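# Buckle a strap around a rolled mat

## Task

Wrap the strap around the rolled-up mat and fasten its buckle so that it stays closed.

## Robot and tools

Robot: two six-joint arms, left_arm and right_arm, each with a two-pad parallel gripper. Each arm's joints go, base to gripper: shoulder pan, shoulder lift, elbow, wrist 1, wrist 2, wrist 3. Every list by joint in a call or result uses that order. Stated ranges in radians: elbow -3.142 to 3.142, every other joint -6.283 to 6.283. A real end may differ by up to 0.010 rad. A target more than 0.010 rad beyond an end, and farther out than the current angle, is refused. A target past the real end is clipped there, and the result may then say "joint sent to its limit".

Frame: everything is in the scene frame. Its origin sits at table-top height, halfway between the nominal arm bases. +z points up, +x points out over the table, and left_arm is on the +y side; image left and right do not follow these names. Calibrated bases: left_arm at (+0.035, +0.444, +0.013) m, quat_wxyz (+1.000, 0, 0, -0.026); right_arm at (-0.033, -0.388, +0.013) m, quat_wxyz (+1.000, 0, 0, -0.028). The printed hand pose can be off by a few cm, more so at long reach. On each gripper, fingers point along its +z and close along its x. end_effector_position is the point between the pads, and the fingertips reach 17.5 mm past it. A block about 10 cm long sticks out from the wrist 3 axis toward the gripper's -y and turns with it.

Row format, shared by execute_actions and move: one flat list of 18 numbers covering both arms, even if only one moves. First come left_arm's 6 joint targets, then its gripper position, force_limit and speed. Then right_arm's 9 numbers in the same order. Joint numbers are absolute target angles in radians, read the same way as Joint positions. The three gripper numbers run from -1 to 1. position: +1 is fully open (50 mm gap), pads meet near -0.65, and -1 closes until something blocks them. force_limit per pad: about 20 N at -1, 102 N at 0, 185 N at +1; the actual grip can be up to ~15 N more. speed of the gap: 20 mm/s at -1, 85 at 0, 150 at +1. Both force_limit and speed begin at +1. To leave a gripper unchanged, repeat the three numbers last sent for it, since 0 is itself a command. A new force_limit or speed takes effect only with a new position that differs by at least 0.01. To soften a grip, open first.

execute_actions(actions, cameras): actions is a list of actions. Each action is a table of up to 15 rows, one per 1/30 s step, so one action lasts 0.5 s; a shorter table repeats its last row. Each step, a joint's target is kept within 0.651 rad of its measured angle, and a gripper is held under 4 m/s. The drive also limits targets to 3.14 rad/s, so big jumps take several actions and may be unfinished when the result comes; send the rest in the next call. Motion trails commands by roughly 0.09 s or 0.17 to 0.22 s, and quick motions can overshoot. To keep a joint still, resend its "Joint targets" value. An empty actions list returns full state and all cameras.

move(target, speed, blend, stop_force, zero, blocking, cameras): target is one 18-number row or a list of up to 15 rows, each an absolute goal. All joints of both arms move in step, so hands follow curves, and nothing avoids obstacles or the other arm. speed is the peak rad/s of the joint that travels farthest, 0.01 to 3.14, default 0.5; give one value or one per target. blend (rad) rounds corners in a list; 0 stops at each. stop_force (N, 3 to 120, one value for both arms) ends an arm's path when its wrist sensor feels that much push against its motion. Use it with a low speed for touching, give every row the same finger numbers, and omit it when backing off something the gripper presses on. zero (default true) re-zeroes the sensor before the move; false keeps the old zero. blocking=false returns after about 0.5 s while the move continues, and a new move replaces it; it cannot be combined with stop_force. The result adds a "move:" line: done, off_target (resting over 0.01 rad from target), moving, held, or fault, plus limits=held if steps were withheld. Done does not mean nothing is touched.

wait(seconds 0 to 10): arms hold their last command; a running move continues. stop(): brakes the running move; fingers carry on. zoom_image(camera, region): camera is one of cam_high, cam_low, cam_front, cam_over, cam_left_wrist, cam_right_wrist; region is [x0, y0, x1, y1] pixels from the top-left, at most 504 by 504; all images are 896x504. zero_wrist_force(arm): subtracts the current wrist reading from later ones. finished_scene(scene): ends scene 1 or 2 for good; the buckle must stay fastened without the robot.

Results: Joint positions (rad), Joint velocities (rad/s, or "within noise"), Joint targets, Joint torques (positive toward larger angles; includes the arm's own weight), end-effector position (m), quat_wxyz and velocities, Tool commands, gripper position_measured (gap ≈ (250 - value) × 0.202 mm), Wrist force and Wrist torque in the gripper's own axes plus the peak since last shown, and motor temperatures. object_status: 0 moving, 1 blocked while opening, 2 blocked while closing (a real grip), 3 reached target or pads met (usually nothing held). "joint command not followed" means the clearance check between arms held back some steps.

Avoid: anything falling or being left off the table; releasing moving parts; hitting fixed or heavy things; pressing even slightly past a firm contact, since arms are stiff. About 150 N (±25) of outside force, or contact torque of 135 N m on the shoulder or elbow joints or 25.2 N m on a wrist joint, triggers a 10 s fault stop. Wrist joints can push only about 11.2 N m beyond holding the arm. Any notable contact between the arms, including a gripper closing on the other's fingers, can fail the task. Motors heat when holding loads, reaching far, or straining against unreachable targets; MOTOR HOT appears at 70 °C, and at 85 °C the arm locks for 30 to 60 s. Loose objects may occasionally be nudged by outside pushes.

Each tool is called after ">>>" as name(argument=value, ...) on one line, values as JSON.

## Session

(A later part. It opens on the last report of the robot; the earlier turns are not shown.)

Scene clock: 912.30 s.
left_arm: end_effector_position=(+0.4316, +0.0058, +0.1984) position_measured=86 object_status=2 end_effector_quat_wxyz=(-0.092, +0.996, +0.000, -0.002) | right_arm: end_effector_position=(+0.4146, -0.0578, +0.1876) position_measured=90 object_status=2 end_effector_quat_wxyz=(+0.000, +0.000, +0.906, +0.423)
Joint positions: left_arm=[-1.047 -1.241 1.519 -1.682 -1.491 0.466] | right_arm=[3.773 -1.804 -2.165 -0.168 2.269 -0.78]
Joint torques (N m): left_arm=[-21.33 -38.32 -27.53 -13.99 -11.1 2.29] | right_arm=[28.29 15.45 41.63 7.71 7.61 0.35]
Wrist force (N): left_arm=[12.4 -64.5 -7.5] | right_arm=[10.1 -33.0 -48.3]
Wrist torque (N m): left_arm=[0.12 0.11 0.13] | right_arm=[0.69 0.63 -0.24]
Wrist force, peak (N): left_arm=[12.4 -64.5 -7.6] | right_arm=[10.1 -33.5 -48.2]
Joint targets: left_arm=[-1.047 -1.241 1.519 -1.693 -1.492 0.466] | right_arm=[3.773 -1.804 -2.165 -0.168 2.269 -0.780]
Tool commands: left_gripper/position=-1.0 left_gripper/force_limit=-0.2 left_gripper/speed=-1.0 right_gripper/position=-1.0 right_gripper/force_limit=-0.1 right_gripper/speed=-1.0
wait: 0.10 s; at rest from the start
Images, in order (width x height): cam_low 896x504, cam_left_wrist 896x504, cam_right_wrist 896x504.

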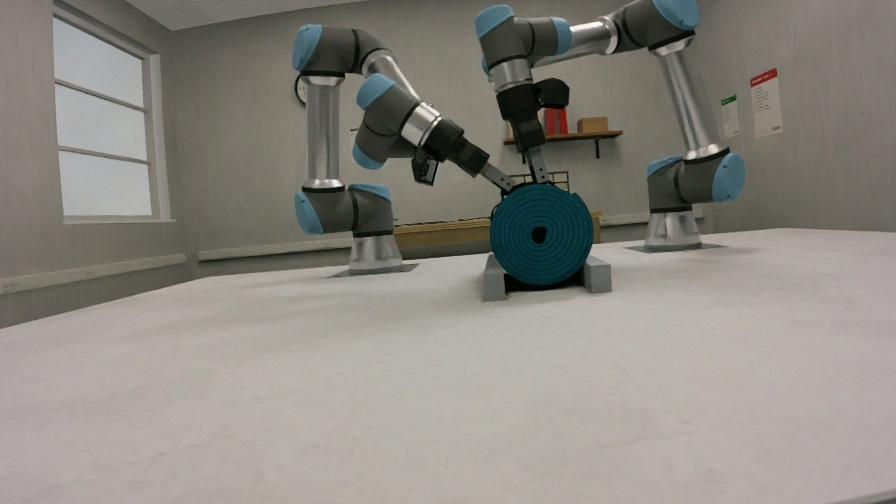

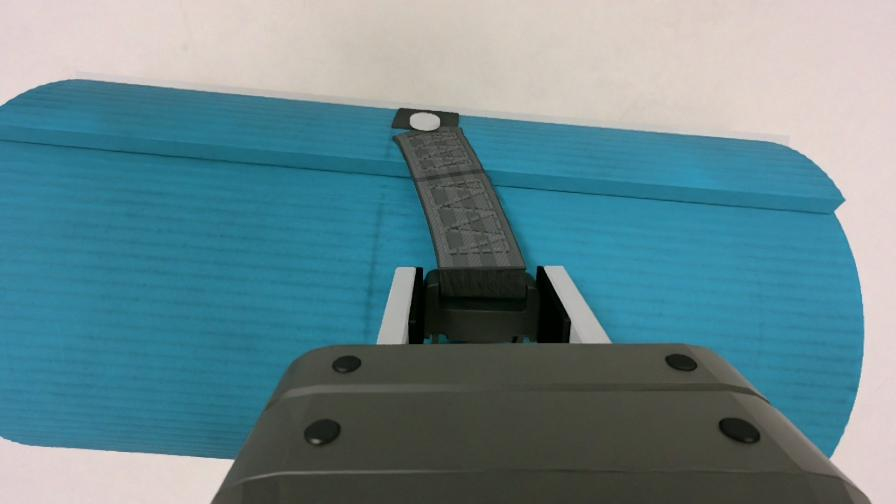

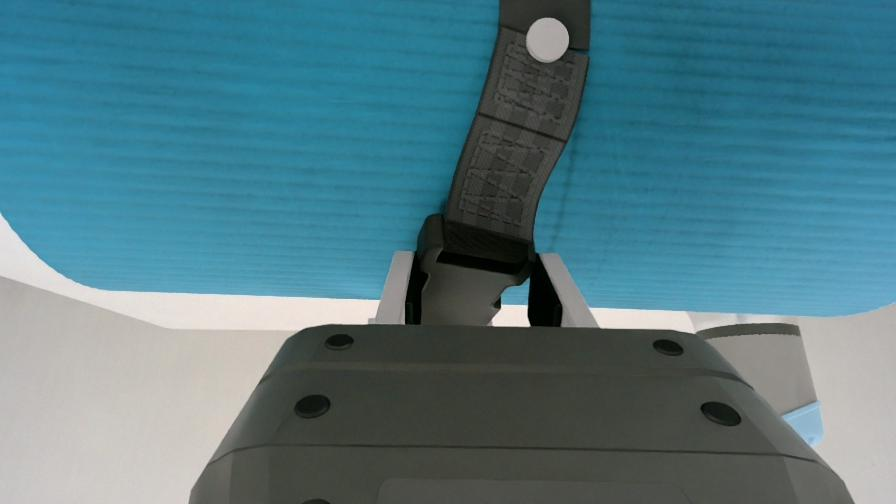

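>>> move(target=[-1.0515,-1.2450,1.5298,-1.7118,-1.4716,0.6000,-1,-0.2,-1,3.7734,-1.8042,-2.1651,-0.1677,2.2686,-0.7805,-1,-0.1,-1], speed=0.04, stop_force=90, zero=false, cameras=["cam_front","cam_high","cam_left_wrist","cam_right_wrist"])

>>> zoom_image(camera="cam_left_wrist", region=[380, 240, 620, 360])

>>> zoom_image(camera="cam_right_wrist", region=[390, 220, 560, 340])

>>> zoom_image(camera="cam_front", region=[370, 160, 470, 210])

>>> zoom_image(camera="cam_high", region=[430, 195, 480, 223])

Scene clock: 930.73 s.
left_arm: end_effector_position=(+0.4349, +0.0046, +0.1977) position_measured=86 object_status=2 end_effector_quat_wxyz=(-0.090, +0.993, -0.070, +0.004) | right_arm: end_effector_position=(+0.4146, -0.0578, +0.1875) position_measured=90 object_status=2 end_effector_quat_wxyz=(+0.000, +0.000, +0.906, +0.423)
Joint positions: left_arm=[-1.052 -1.245 1.53 -1.704 -1.472 0.6] | right_arm=[3.773 -1.804 -2.165 -0.168 2.269 -0.78]
Joint torques (N m): left_arm=[-26.9 -39.21 -29.19 -13.94 -7.49 -2.2] | right_arm=[8.08 18.52 23.98 6.56 0.16 0.27]
Wrist force (N): left_arm=[-1.4 -51.3 -6.6] | right_arm=[13.1 -23.4 -39.9]
Wrist torque (N m): left_arm=[-0.08 -0.07 -0.40] | right_arm=[0.27 0.44 0.24]
Wrist force, peak (N): left_arm=[12.4 -64.5 -7.5] | right_arm=[10.0 -33.4 -48.2]
Joint targets: left_arm=[-1.052 -1.245 1.530 -1.712 -1.472 0.600] | right_arm=[3.773 -1.804 -2.165 -0.168 2.269 -0.780]
move: done
Images, in order (width x height): cam_high 896x504, cam_front 896x504, cam_left_wrist 896x504, cam_right_wrist 896x504.

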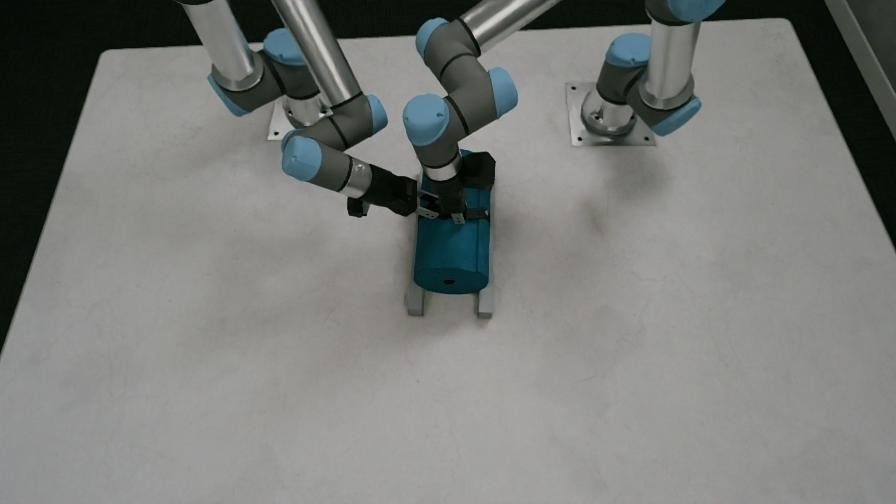

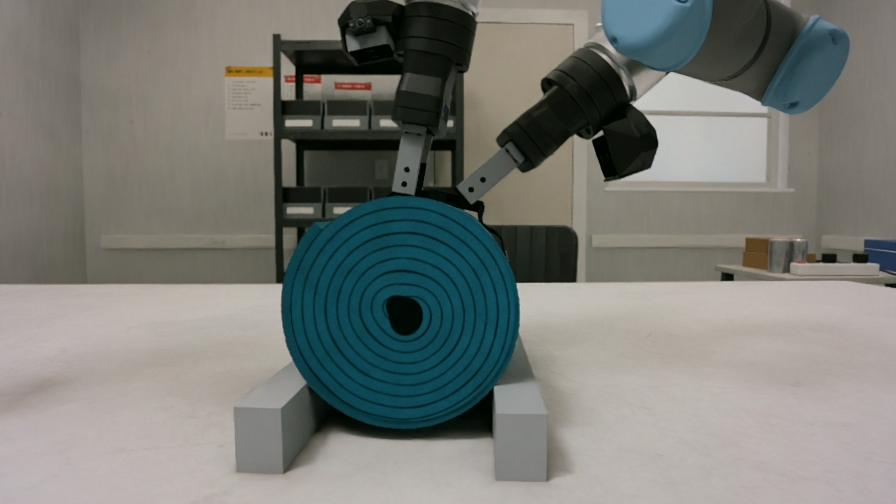

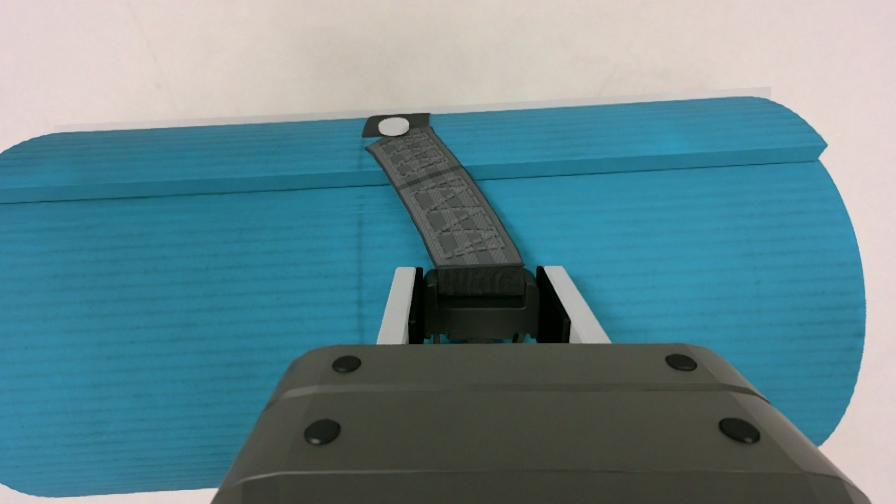

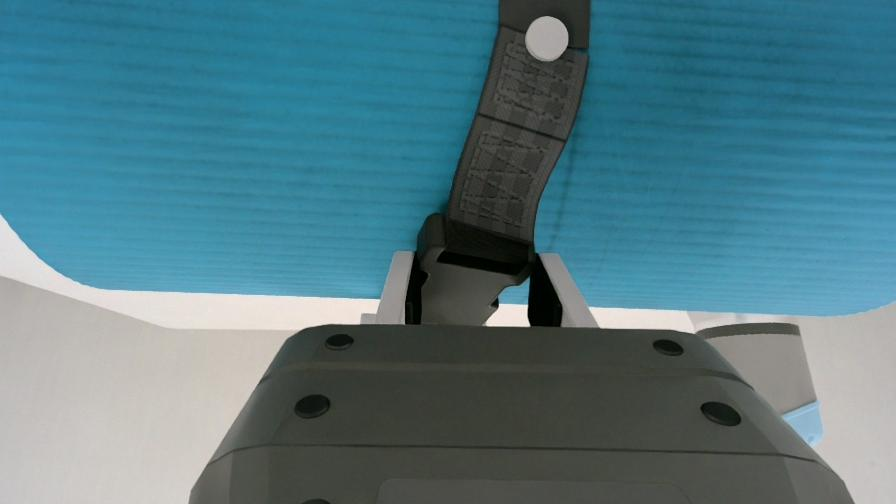

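Scaled by 2.100.

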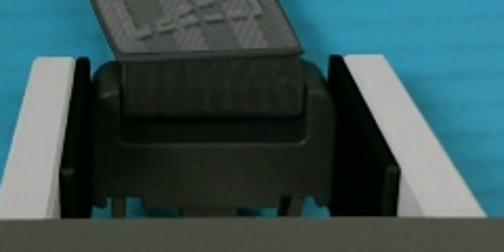

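Scaled by 2.965.

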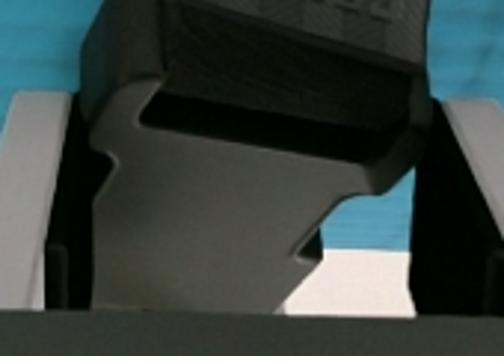

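Scaled by 5.040.

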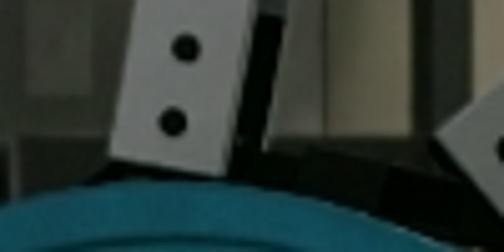

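Scaled by 10.080.

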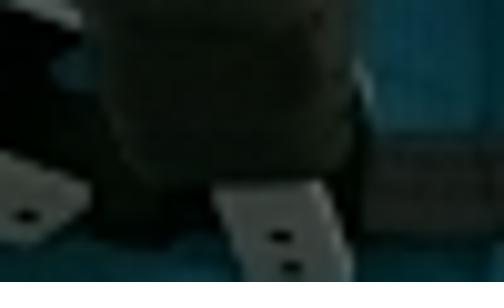

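>>> move(target=[-1.0620,-1.2395,1.5308,-1.7225,-1.4658,0.6412,-0.98,0.3,-1,3.7734,-1.8042,-2.1651,-0.1677,2.2686,-0.7805,-1,-0.1,-1], speed=0.02, stop_force=95, zero=false, cameras=["cam_front","cam_high","cam_left_wrist","cam_right_wrist"])

>>> zoom_image(camera="cam_left_wrist", region=[380, 240, 620, 360])

>>> zoom_image(camera="cam_right_wrist", region=[390, 220, 560, 340])

>>> zoom_image(camera="cam_front", region=[370, 160, 470, 210])

>>> zoom_image(camera="cam_high", region=[430, 195, 480, 223])

Scene clock: 944.67 s.
left_arm: end_effector_position=(+0.4355, +0.0032, +0.1948) position_measured=90 object_status=2 end_effector_quat_wxyz=(-0.099, +0.990, -0.096, +0.011) | right_arm: end_effector_position=(+0.4146, -0.0578, +0.1875) position_measured=90 object_status=2 end_effector_quat_wxyz=(+0.000, +0.000, +0.906, +0.423)
Joint positions: left_arm=[-1.062 -1.239 1.531 -1.704 -1.448 0.641] | right_arm=[3.773 -1.804 -2.165 -0.168 2.269 -0.78]
Joint torques (N m): left_arm=[-39.55 -5.96 -16.94 -14.02 -10.98 -1.76] | right_arm=[23.18 23.06 38.7 5.79 0.21 0.08]
Wrist force (N): left_arm=[3.0 -80.9 -33.1] | right_arm=[29.6 -19.8 -64.5]
Wrist torque (N m): left_arm=[-0.13 -0.28 -0.79] | right_arm=[0.39 0.76 0.41]
Wrist force, peak (N): left_arm=[3.3 -81.0 -33.1] | right_arm=[29.5 -21.8 -64.9]
Joint targets: left_arm=[-1.062 -1.239 1.531 -1.722 -1.466 0.641] | right_arm=[3.773 -1.804 -2.165 -0.168 2.269 -0.780]
move: off_target (left_arm); left_arm: the wrist 1 is farthest, 0.019 rad from its target
Images, in order (width x height): cam_high 896x504, cam_front 896x504, cam_left_wrist 896x504, cam_right_wrist 896x504.

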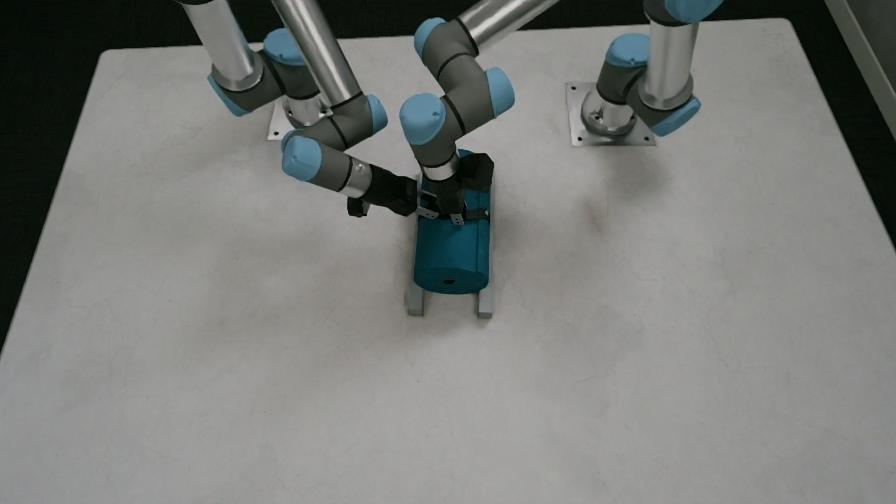

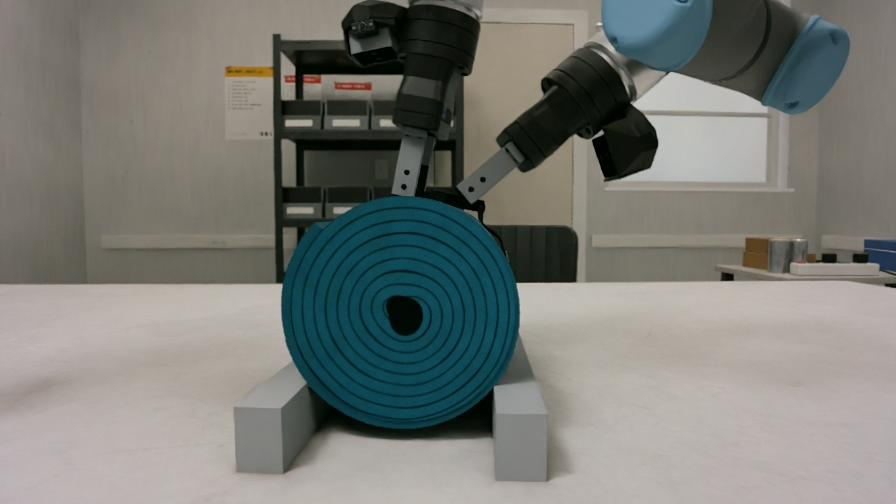

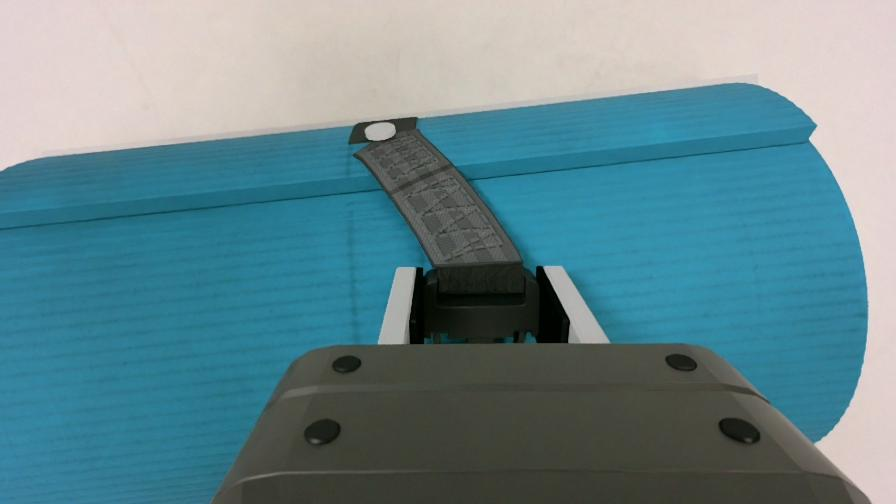

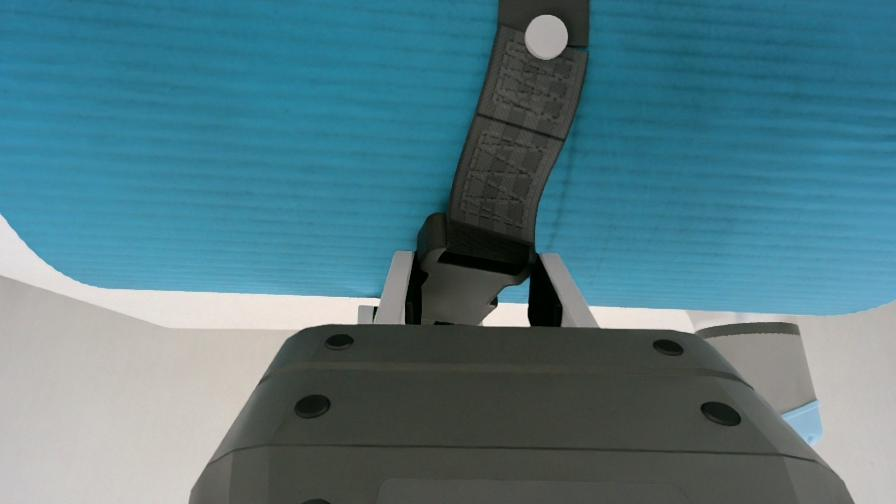

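Scaled by 2.100.

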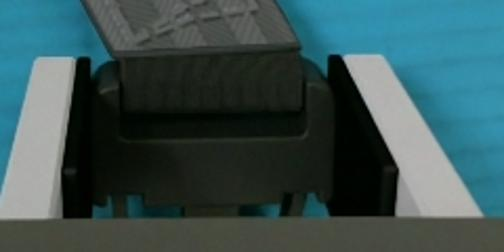

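Scaled by 2.965.

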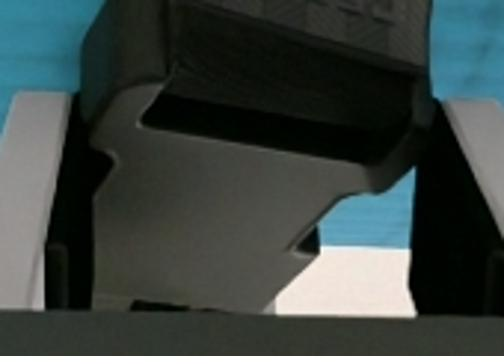

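Scaled by 5.040.

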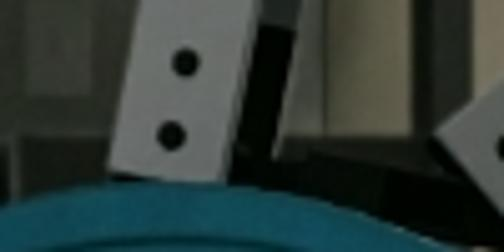

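Scaled by 10.080.

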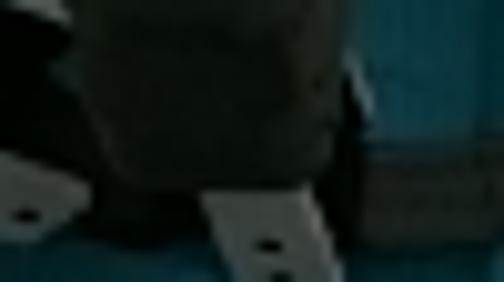

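>>> move(target=[-1.0791,-1.2173,1.4893,-1.6608,-1.4344,0.6366,-0.98,0.3,-1,3.7734,-1.8042,-2.1651,-0.1677,2.2686,-0.7805,-1,-0.1,-1], speed=0.03, stop_force=115, zero=false, cameras=["cam_front","cam_high","cam_left_wrist","cam_right_wrist"])

>>> zoom_image(camera="cam_left_wrist", region=[380, 240, 620, 360])

>>> zoom_image(camera="cam_right_wrist", region=[390, 220, 560, 340])

>>> zoom_image(camera="cam_front", region=[370, 160, 470, 210])

>>> zoom_image(camera="cam_high", region=[430, 195, 480, 223])

Scene clock: 973.30 s.
left_arm: end_effector_position=(+0.4315, -0.0027, +0.1973) position_measured=90 object_status=2 end_effector_quat_wxyz=(-0.119, +0.987, -0.104, +0.008) | right_arm: end_effector_position=(+0.4146, -0.0578, +0.1876) position_measured=90 object_status=2 end_effector_quat_wxyz=(+0.000, +0.000, +0.906, +0.423)
Joint positions: left_arm=[-1.079 -1.217 1.489 -1.646 -1.434 0.637] | right_arm=[3.773 -1.804 -2.165 -0.168 2.269 -0.78]
Joint torques (N m): left_arm=[-5.54 -55 -32.21 -13.94 -5.02 -1.96] | right_arm=[8.98 20.23 15.26 3.47 7.06 -0.04]
Wrist force (N): left_arm=[-9.8 -37.7 15.4] | right_arm=[-1.1 -19.5 -31.2]
Wrist torque (N m): left_arm=[0.33 -0.11 0.58] | right_arm=[0.06 0.43 -0.43]
Wrist force, peak (N): left_arm=[3.1 -81.1 -33.1] | right_arm=[29.7 -20.3 -64.5]
Joint targets: left_arm=[-1.079 -1.217 1.489 -1.661 -1.434 0.637] | right_arm=[3.773 -1.804 -2.165 -0.168 2.269 -0.780]
move: off_target (left_arm); left_arm: the wrist 1 is farthest, 0.015 rad from its target
Images, in order (width x height): cam_high 896x504, cam_front 896x504, cam_left_wrist 896x504, cam_right_wrist 896x504.

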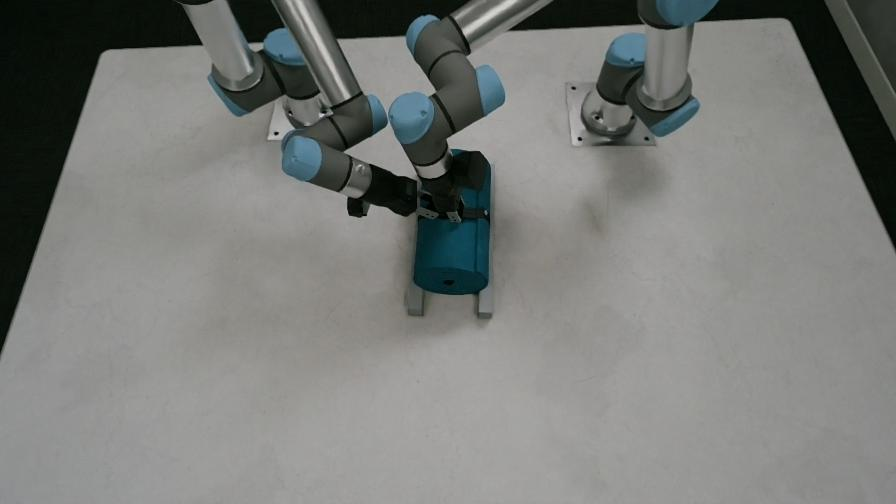

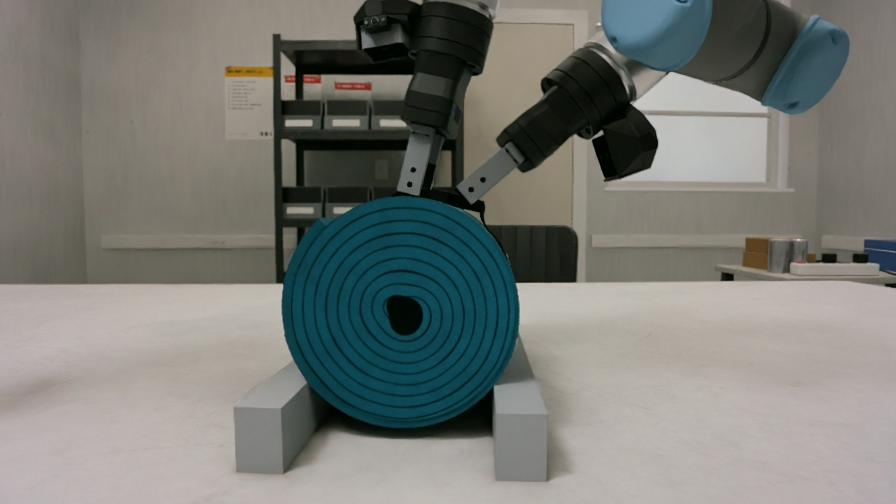

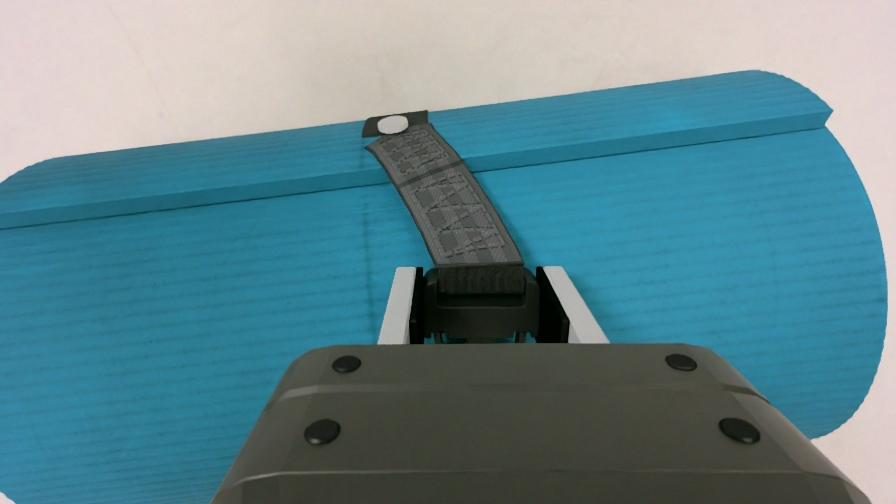

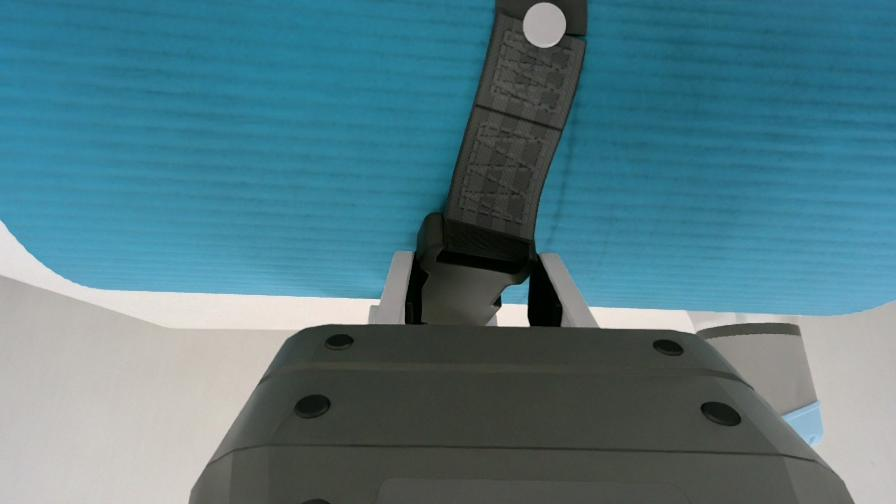

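Scaled by 2.100.

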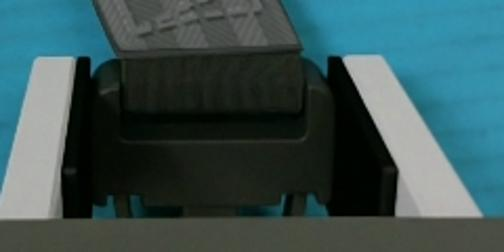

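Scaled by 2.965.

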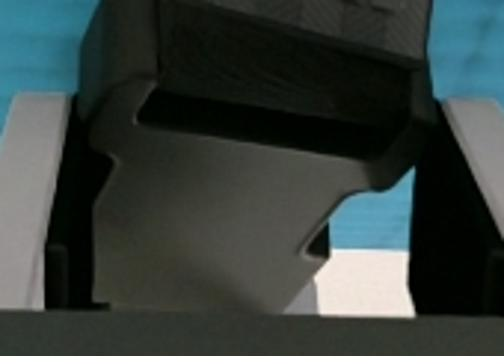

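Scaled by 5.040.

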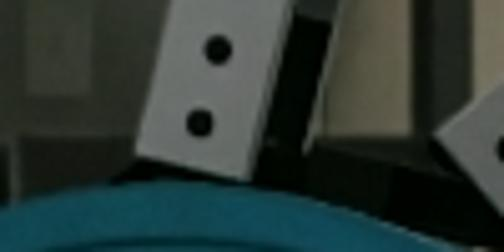

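Scaled by 10.080.

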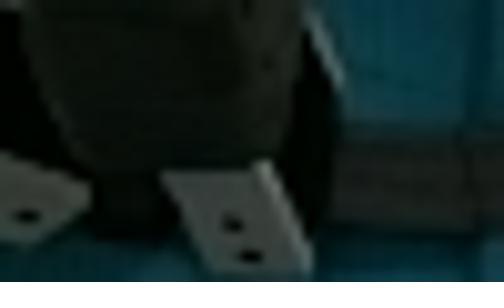

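>>> move(target=[-1.0842,-1.2068,1.4793,-1.6608,-1.4352,0.6316,-0.98,0.3,-1,3.7734,-1.8042,-2.1651,-0.1677,2.2686,-0.7805,-1,-0.1,-1], speed=0.02, stop_force=115, zero=false, cameras=["cam_front","cam_high","cam_left_wrist","cam_right_wrist"])

>>> zoom_image(camera="cam_left_wrist", region=[380, 240, 620, 360])

>>> zoom_image(camera="cam_right_wrist", region=[390, 220, 560, 340])

>>> zoom_image(camera="cam_front", region=[370, 160, 470, 210])

>>> zoom_image(camera="cam_high", region=[430, 195, 480, 223])

Scene clock: 981.27 s.
left_arm: end_effector_position=(+0.4304, -0.0078, +0.1954) position_measured=90 object_status=2 end_effector_quat_wxyz=(-0.120, +0.987, -0.104, +0.007) | right_arm: end_effector_position=(+0.4146, -0.0578, +0.1876) position_measured=90 object_status=2 end_effector_quat_wxyz=(+0.000, +0.000, +0.906, +0.423)
Joint positions: left_arm=[-1.084 -1.207 1.479 -1.644 -1.435 0.632] | right_arm=[3.773 -1.804 -2.165 -0.168 2.269 -0.78]
Joint torques (N m): left_arm=[-5.74 -41.82 -28.78 -13.81 -3.16 1.66] | right_arm=[24.93 16.83 14.57 3.89 6.5 -0.06]
Wrist force (N): left_arm=[-21.1 -48.9 -2.2] | right_arm=[-6.7 -17.0 -38.1]
Wrist torque (N m): left_arm=[0.21 -0.11 0.88] | right_arm=[0.11 0.38 -0.32]
Wrist force, peak (N): left_arm=[-22.3 -49.6 -1.2] | right_arm=[-6.1 -20.7 -38.0]
Joint targets: left_arm=[-1.084 -1.207 1.479 -1.661 -1.435 0.632] | right_arm=[3.773 -1.804 -2.165 -0.168 2.269 -0.780]
move: off_target (left_arm); left_arm: the wrist 1 is farthest, 0.017 rad from its target
Images, in order (width x height): cam_high 896x504, cam_front 896x504, cam_left_wrist 896x504, cam_right_wrist 896x504.

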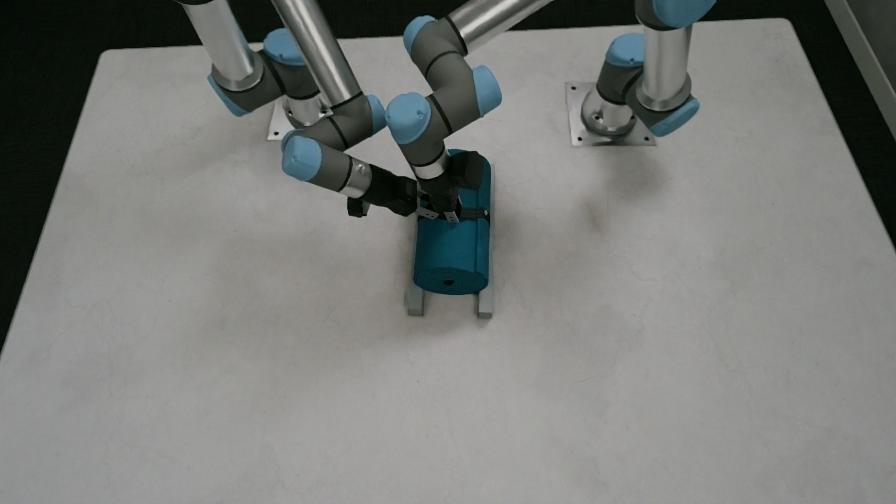

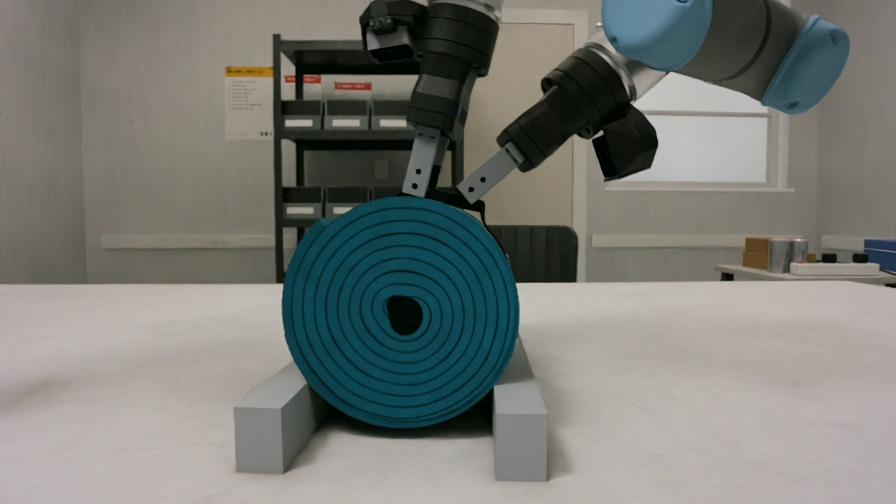

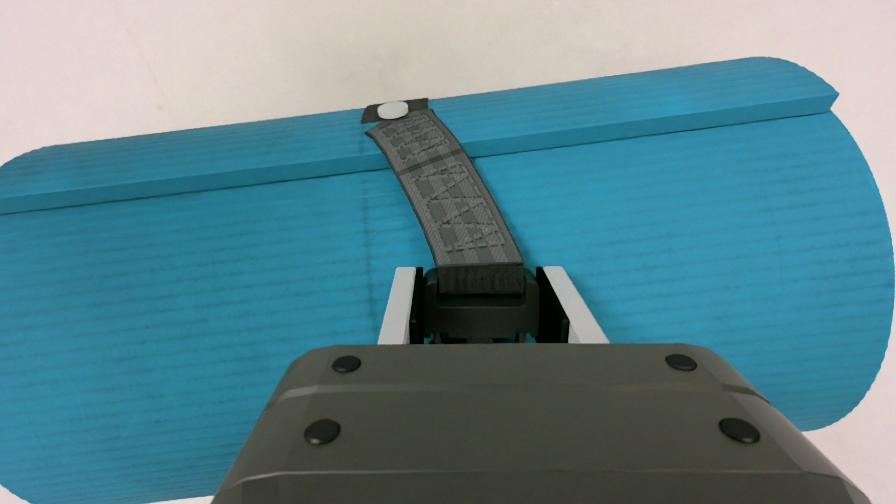

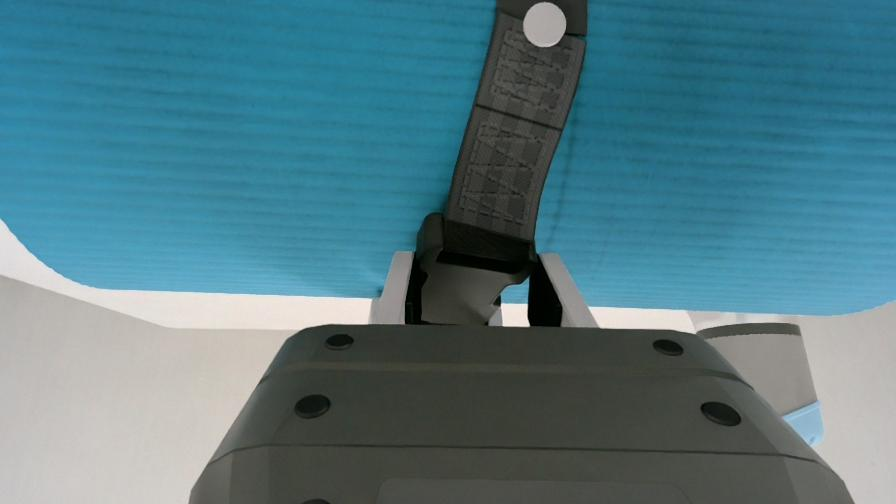

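Scaled by 2.100.

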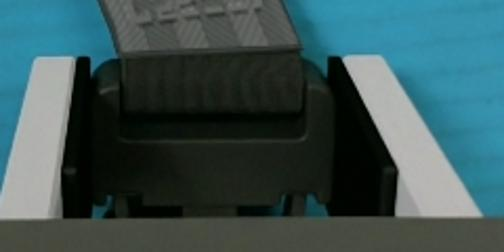

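Scaled by 2.965.

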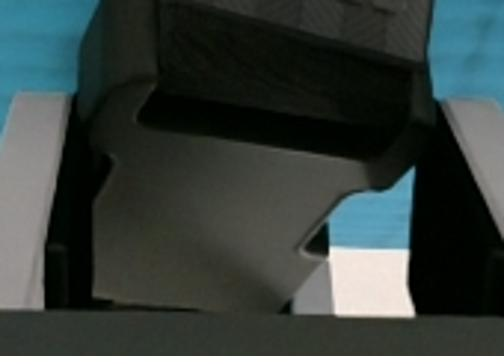

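Scaled by 5.040.

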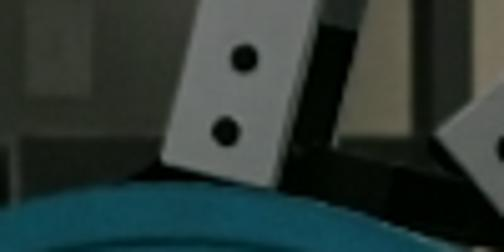

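Scaled by 10.080.

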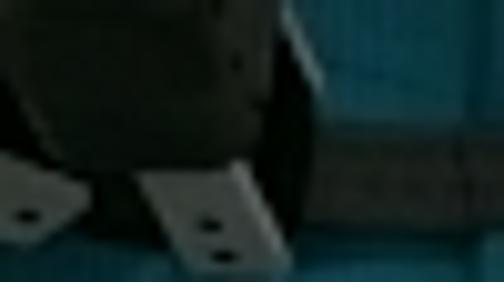

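>>> move(target=[[-1.084,-1.207,1.479,-1.644,-1.435,0.632,-0.98,0.3,-1,3.7734,-1.8042,-2.1651,-0.1677,2.2686,-0.7805,-1,-0.1,-1],[-1.084,-1.207,1.479,-1.644,-1.435,0.632,0.7,0.3,-1,3.7734,-1.8042,-2.1651,-0.1677,2.2686,-0.7805,-1,-0.1,-1]], speed=0.05, cameras=["cam_front","cam_high","cam_left_wrist","cam_right_wrist"])

>>> zoom_image(camera="cam_left_wrist", region=[380, 240, 620, 360])

>>> zoom_image(camera="cam_right_wrist", region=[390, 220, 560, 340])

>>> zoom_image(camera="cam_high", region=[430, 195, 480, 223])

Scene clock: 995.30 s.
left_arm: end_effector_position=(+0.4307, -0.0079, +0.1957) position_measured=48 object_status=0 end_effector_quat_wxyz=(-0.120, +0.987, -0.104, +0.008) | right_arm: end_effector_position=(+0.4145, -0.0578, +0.1876) position_measured=90 object_status=2 end_effector_quat_wxyz=(+0.000, +0.000, +0.906, +0.423)
Joint positions: left_arm=[-1.084 -1.207 1.479 -1.644 -1.435 0.632] | right_arm=[3.773 -1.804 -2.165 -0.168 2.269 -0.78]
Joint torques (N m): left_arm=[1.36 -49.95 -17.87 0.22 2.02 1.07] | right_arm=[-7.47 17.03 14.73 0.75 -2.53 -0.22]
Wrist force (N): left_arm=[-1.2 1.4 -0.3] | right_arm=[-2.9 10.5 -4.8]
Wrist torque (N m): left_arm=[0.25 0.19 0.09] | right_arm=[0.38 0.54 -0.40]
Wrist force, peak (N): left_arm=[-21.2 -49.3 -2.6] | right_arm=[-6.8 -17.2 -38.4]
Joint targets: left_arm=[-1.084 -1.207 1.479 -1.644 -1.435 0.632] | right_arm=[3.773 -1.804 -2.165 -0.168 2.269 -0.780]
move: done
Images, in order (width x height): cam_high 896x504, cam_front 896x504, cam_left_wrist 896x504, cam_right_wrist 896x504.

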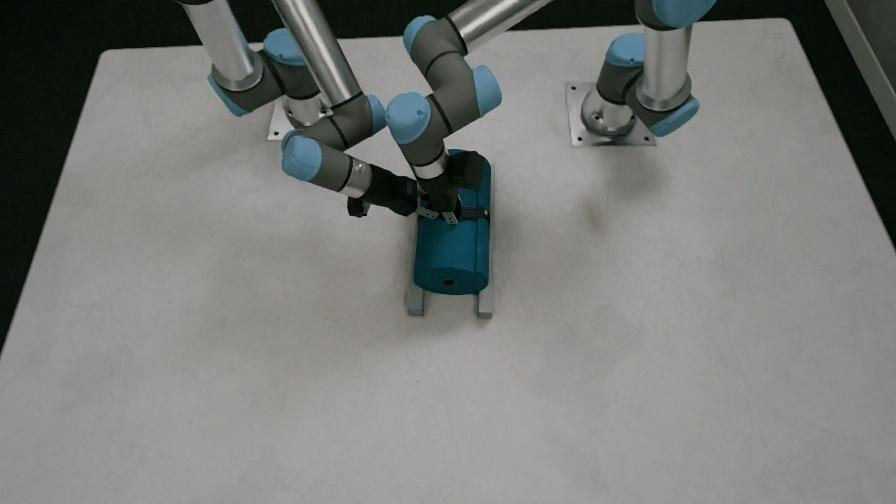

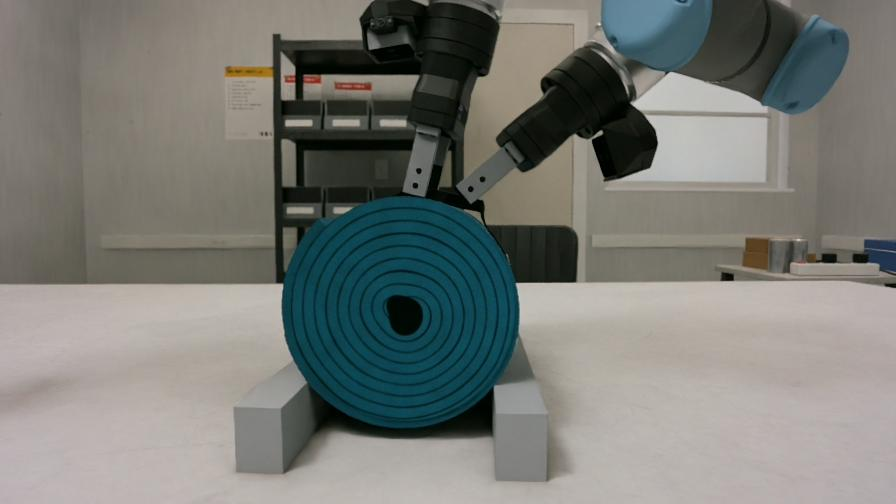

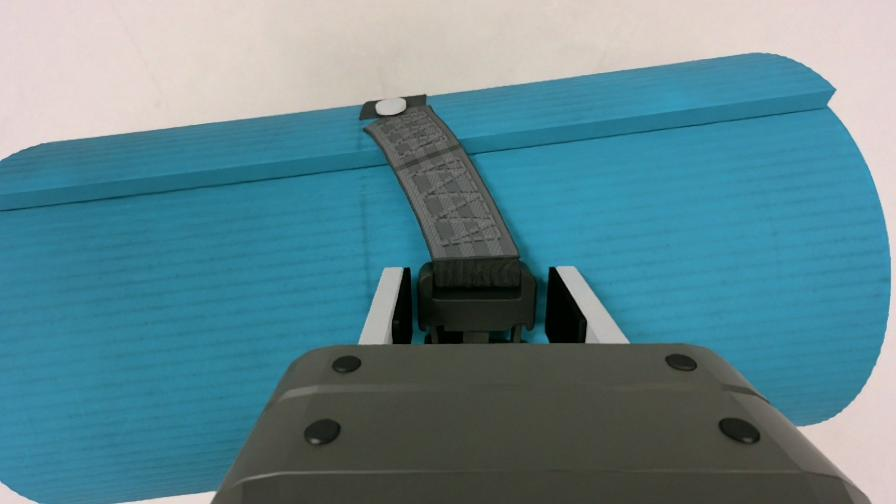

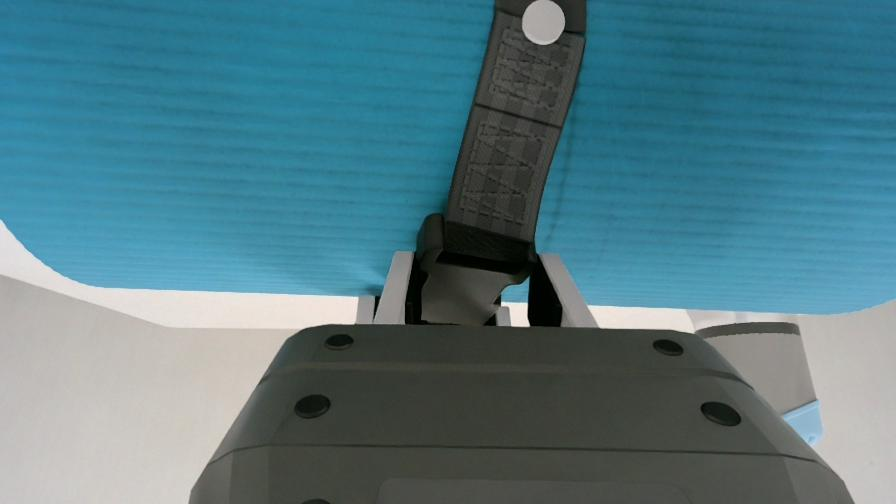

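Scaled by 2.100.

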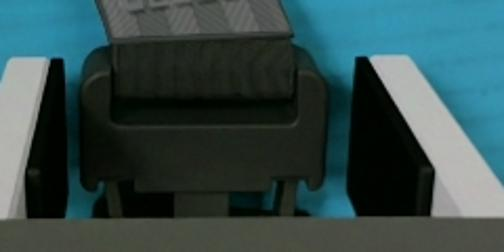

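Scaled by 2.965.

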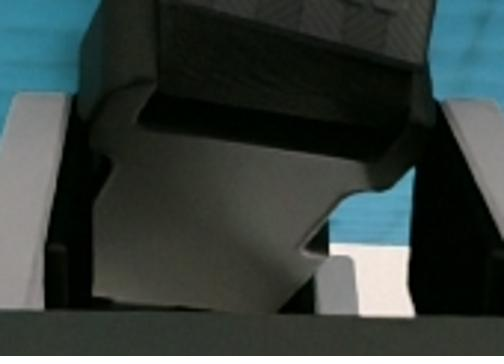

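Scaled by 10.080.

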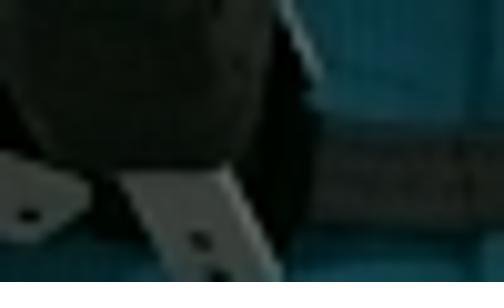

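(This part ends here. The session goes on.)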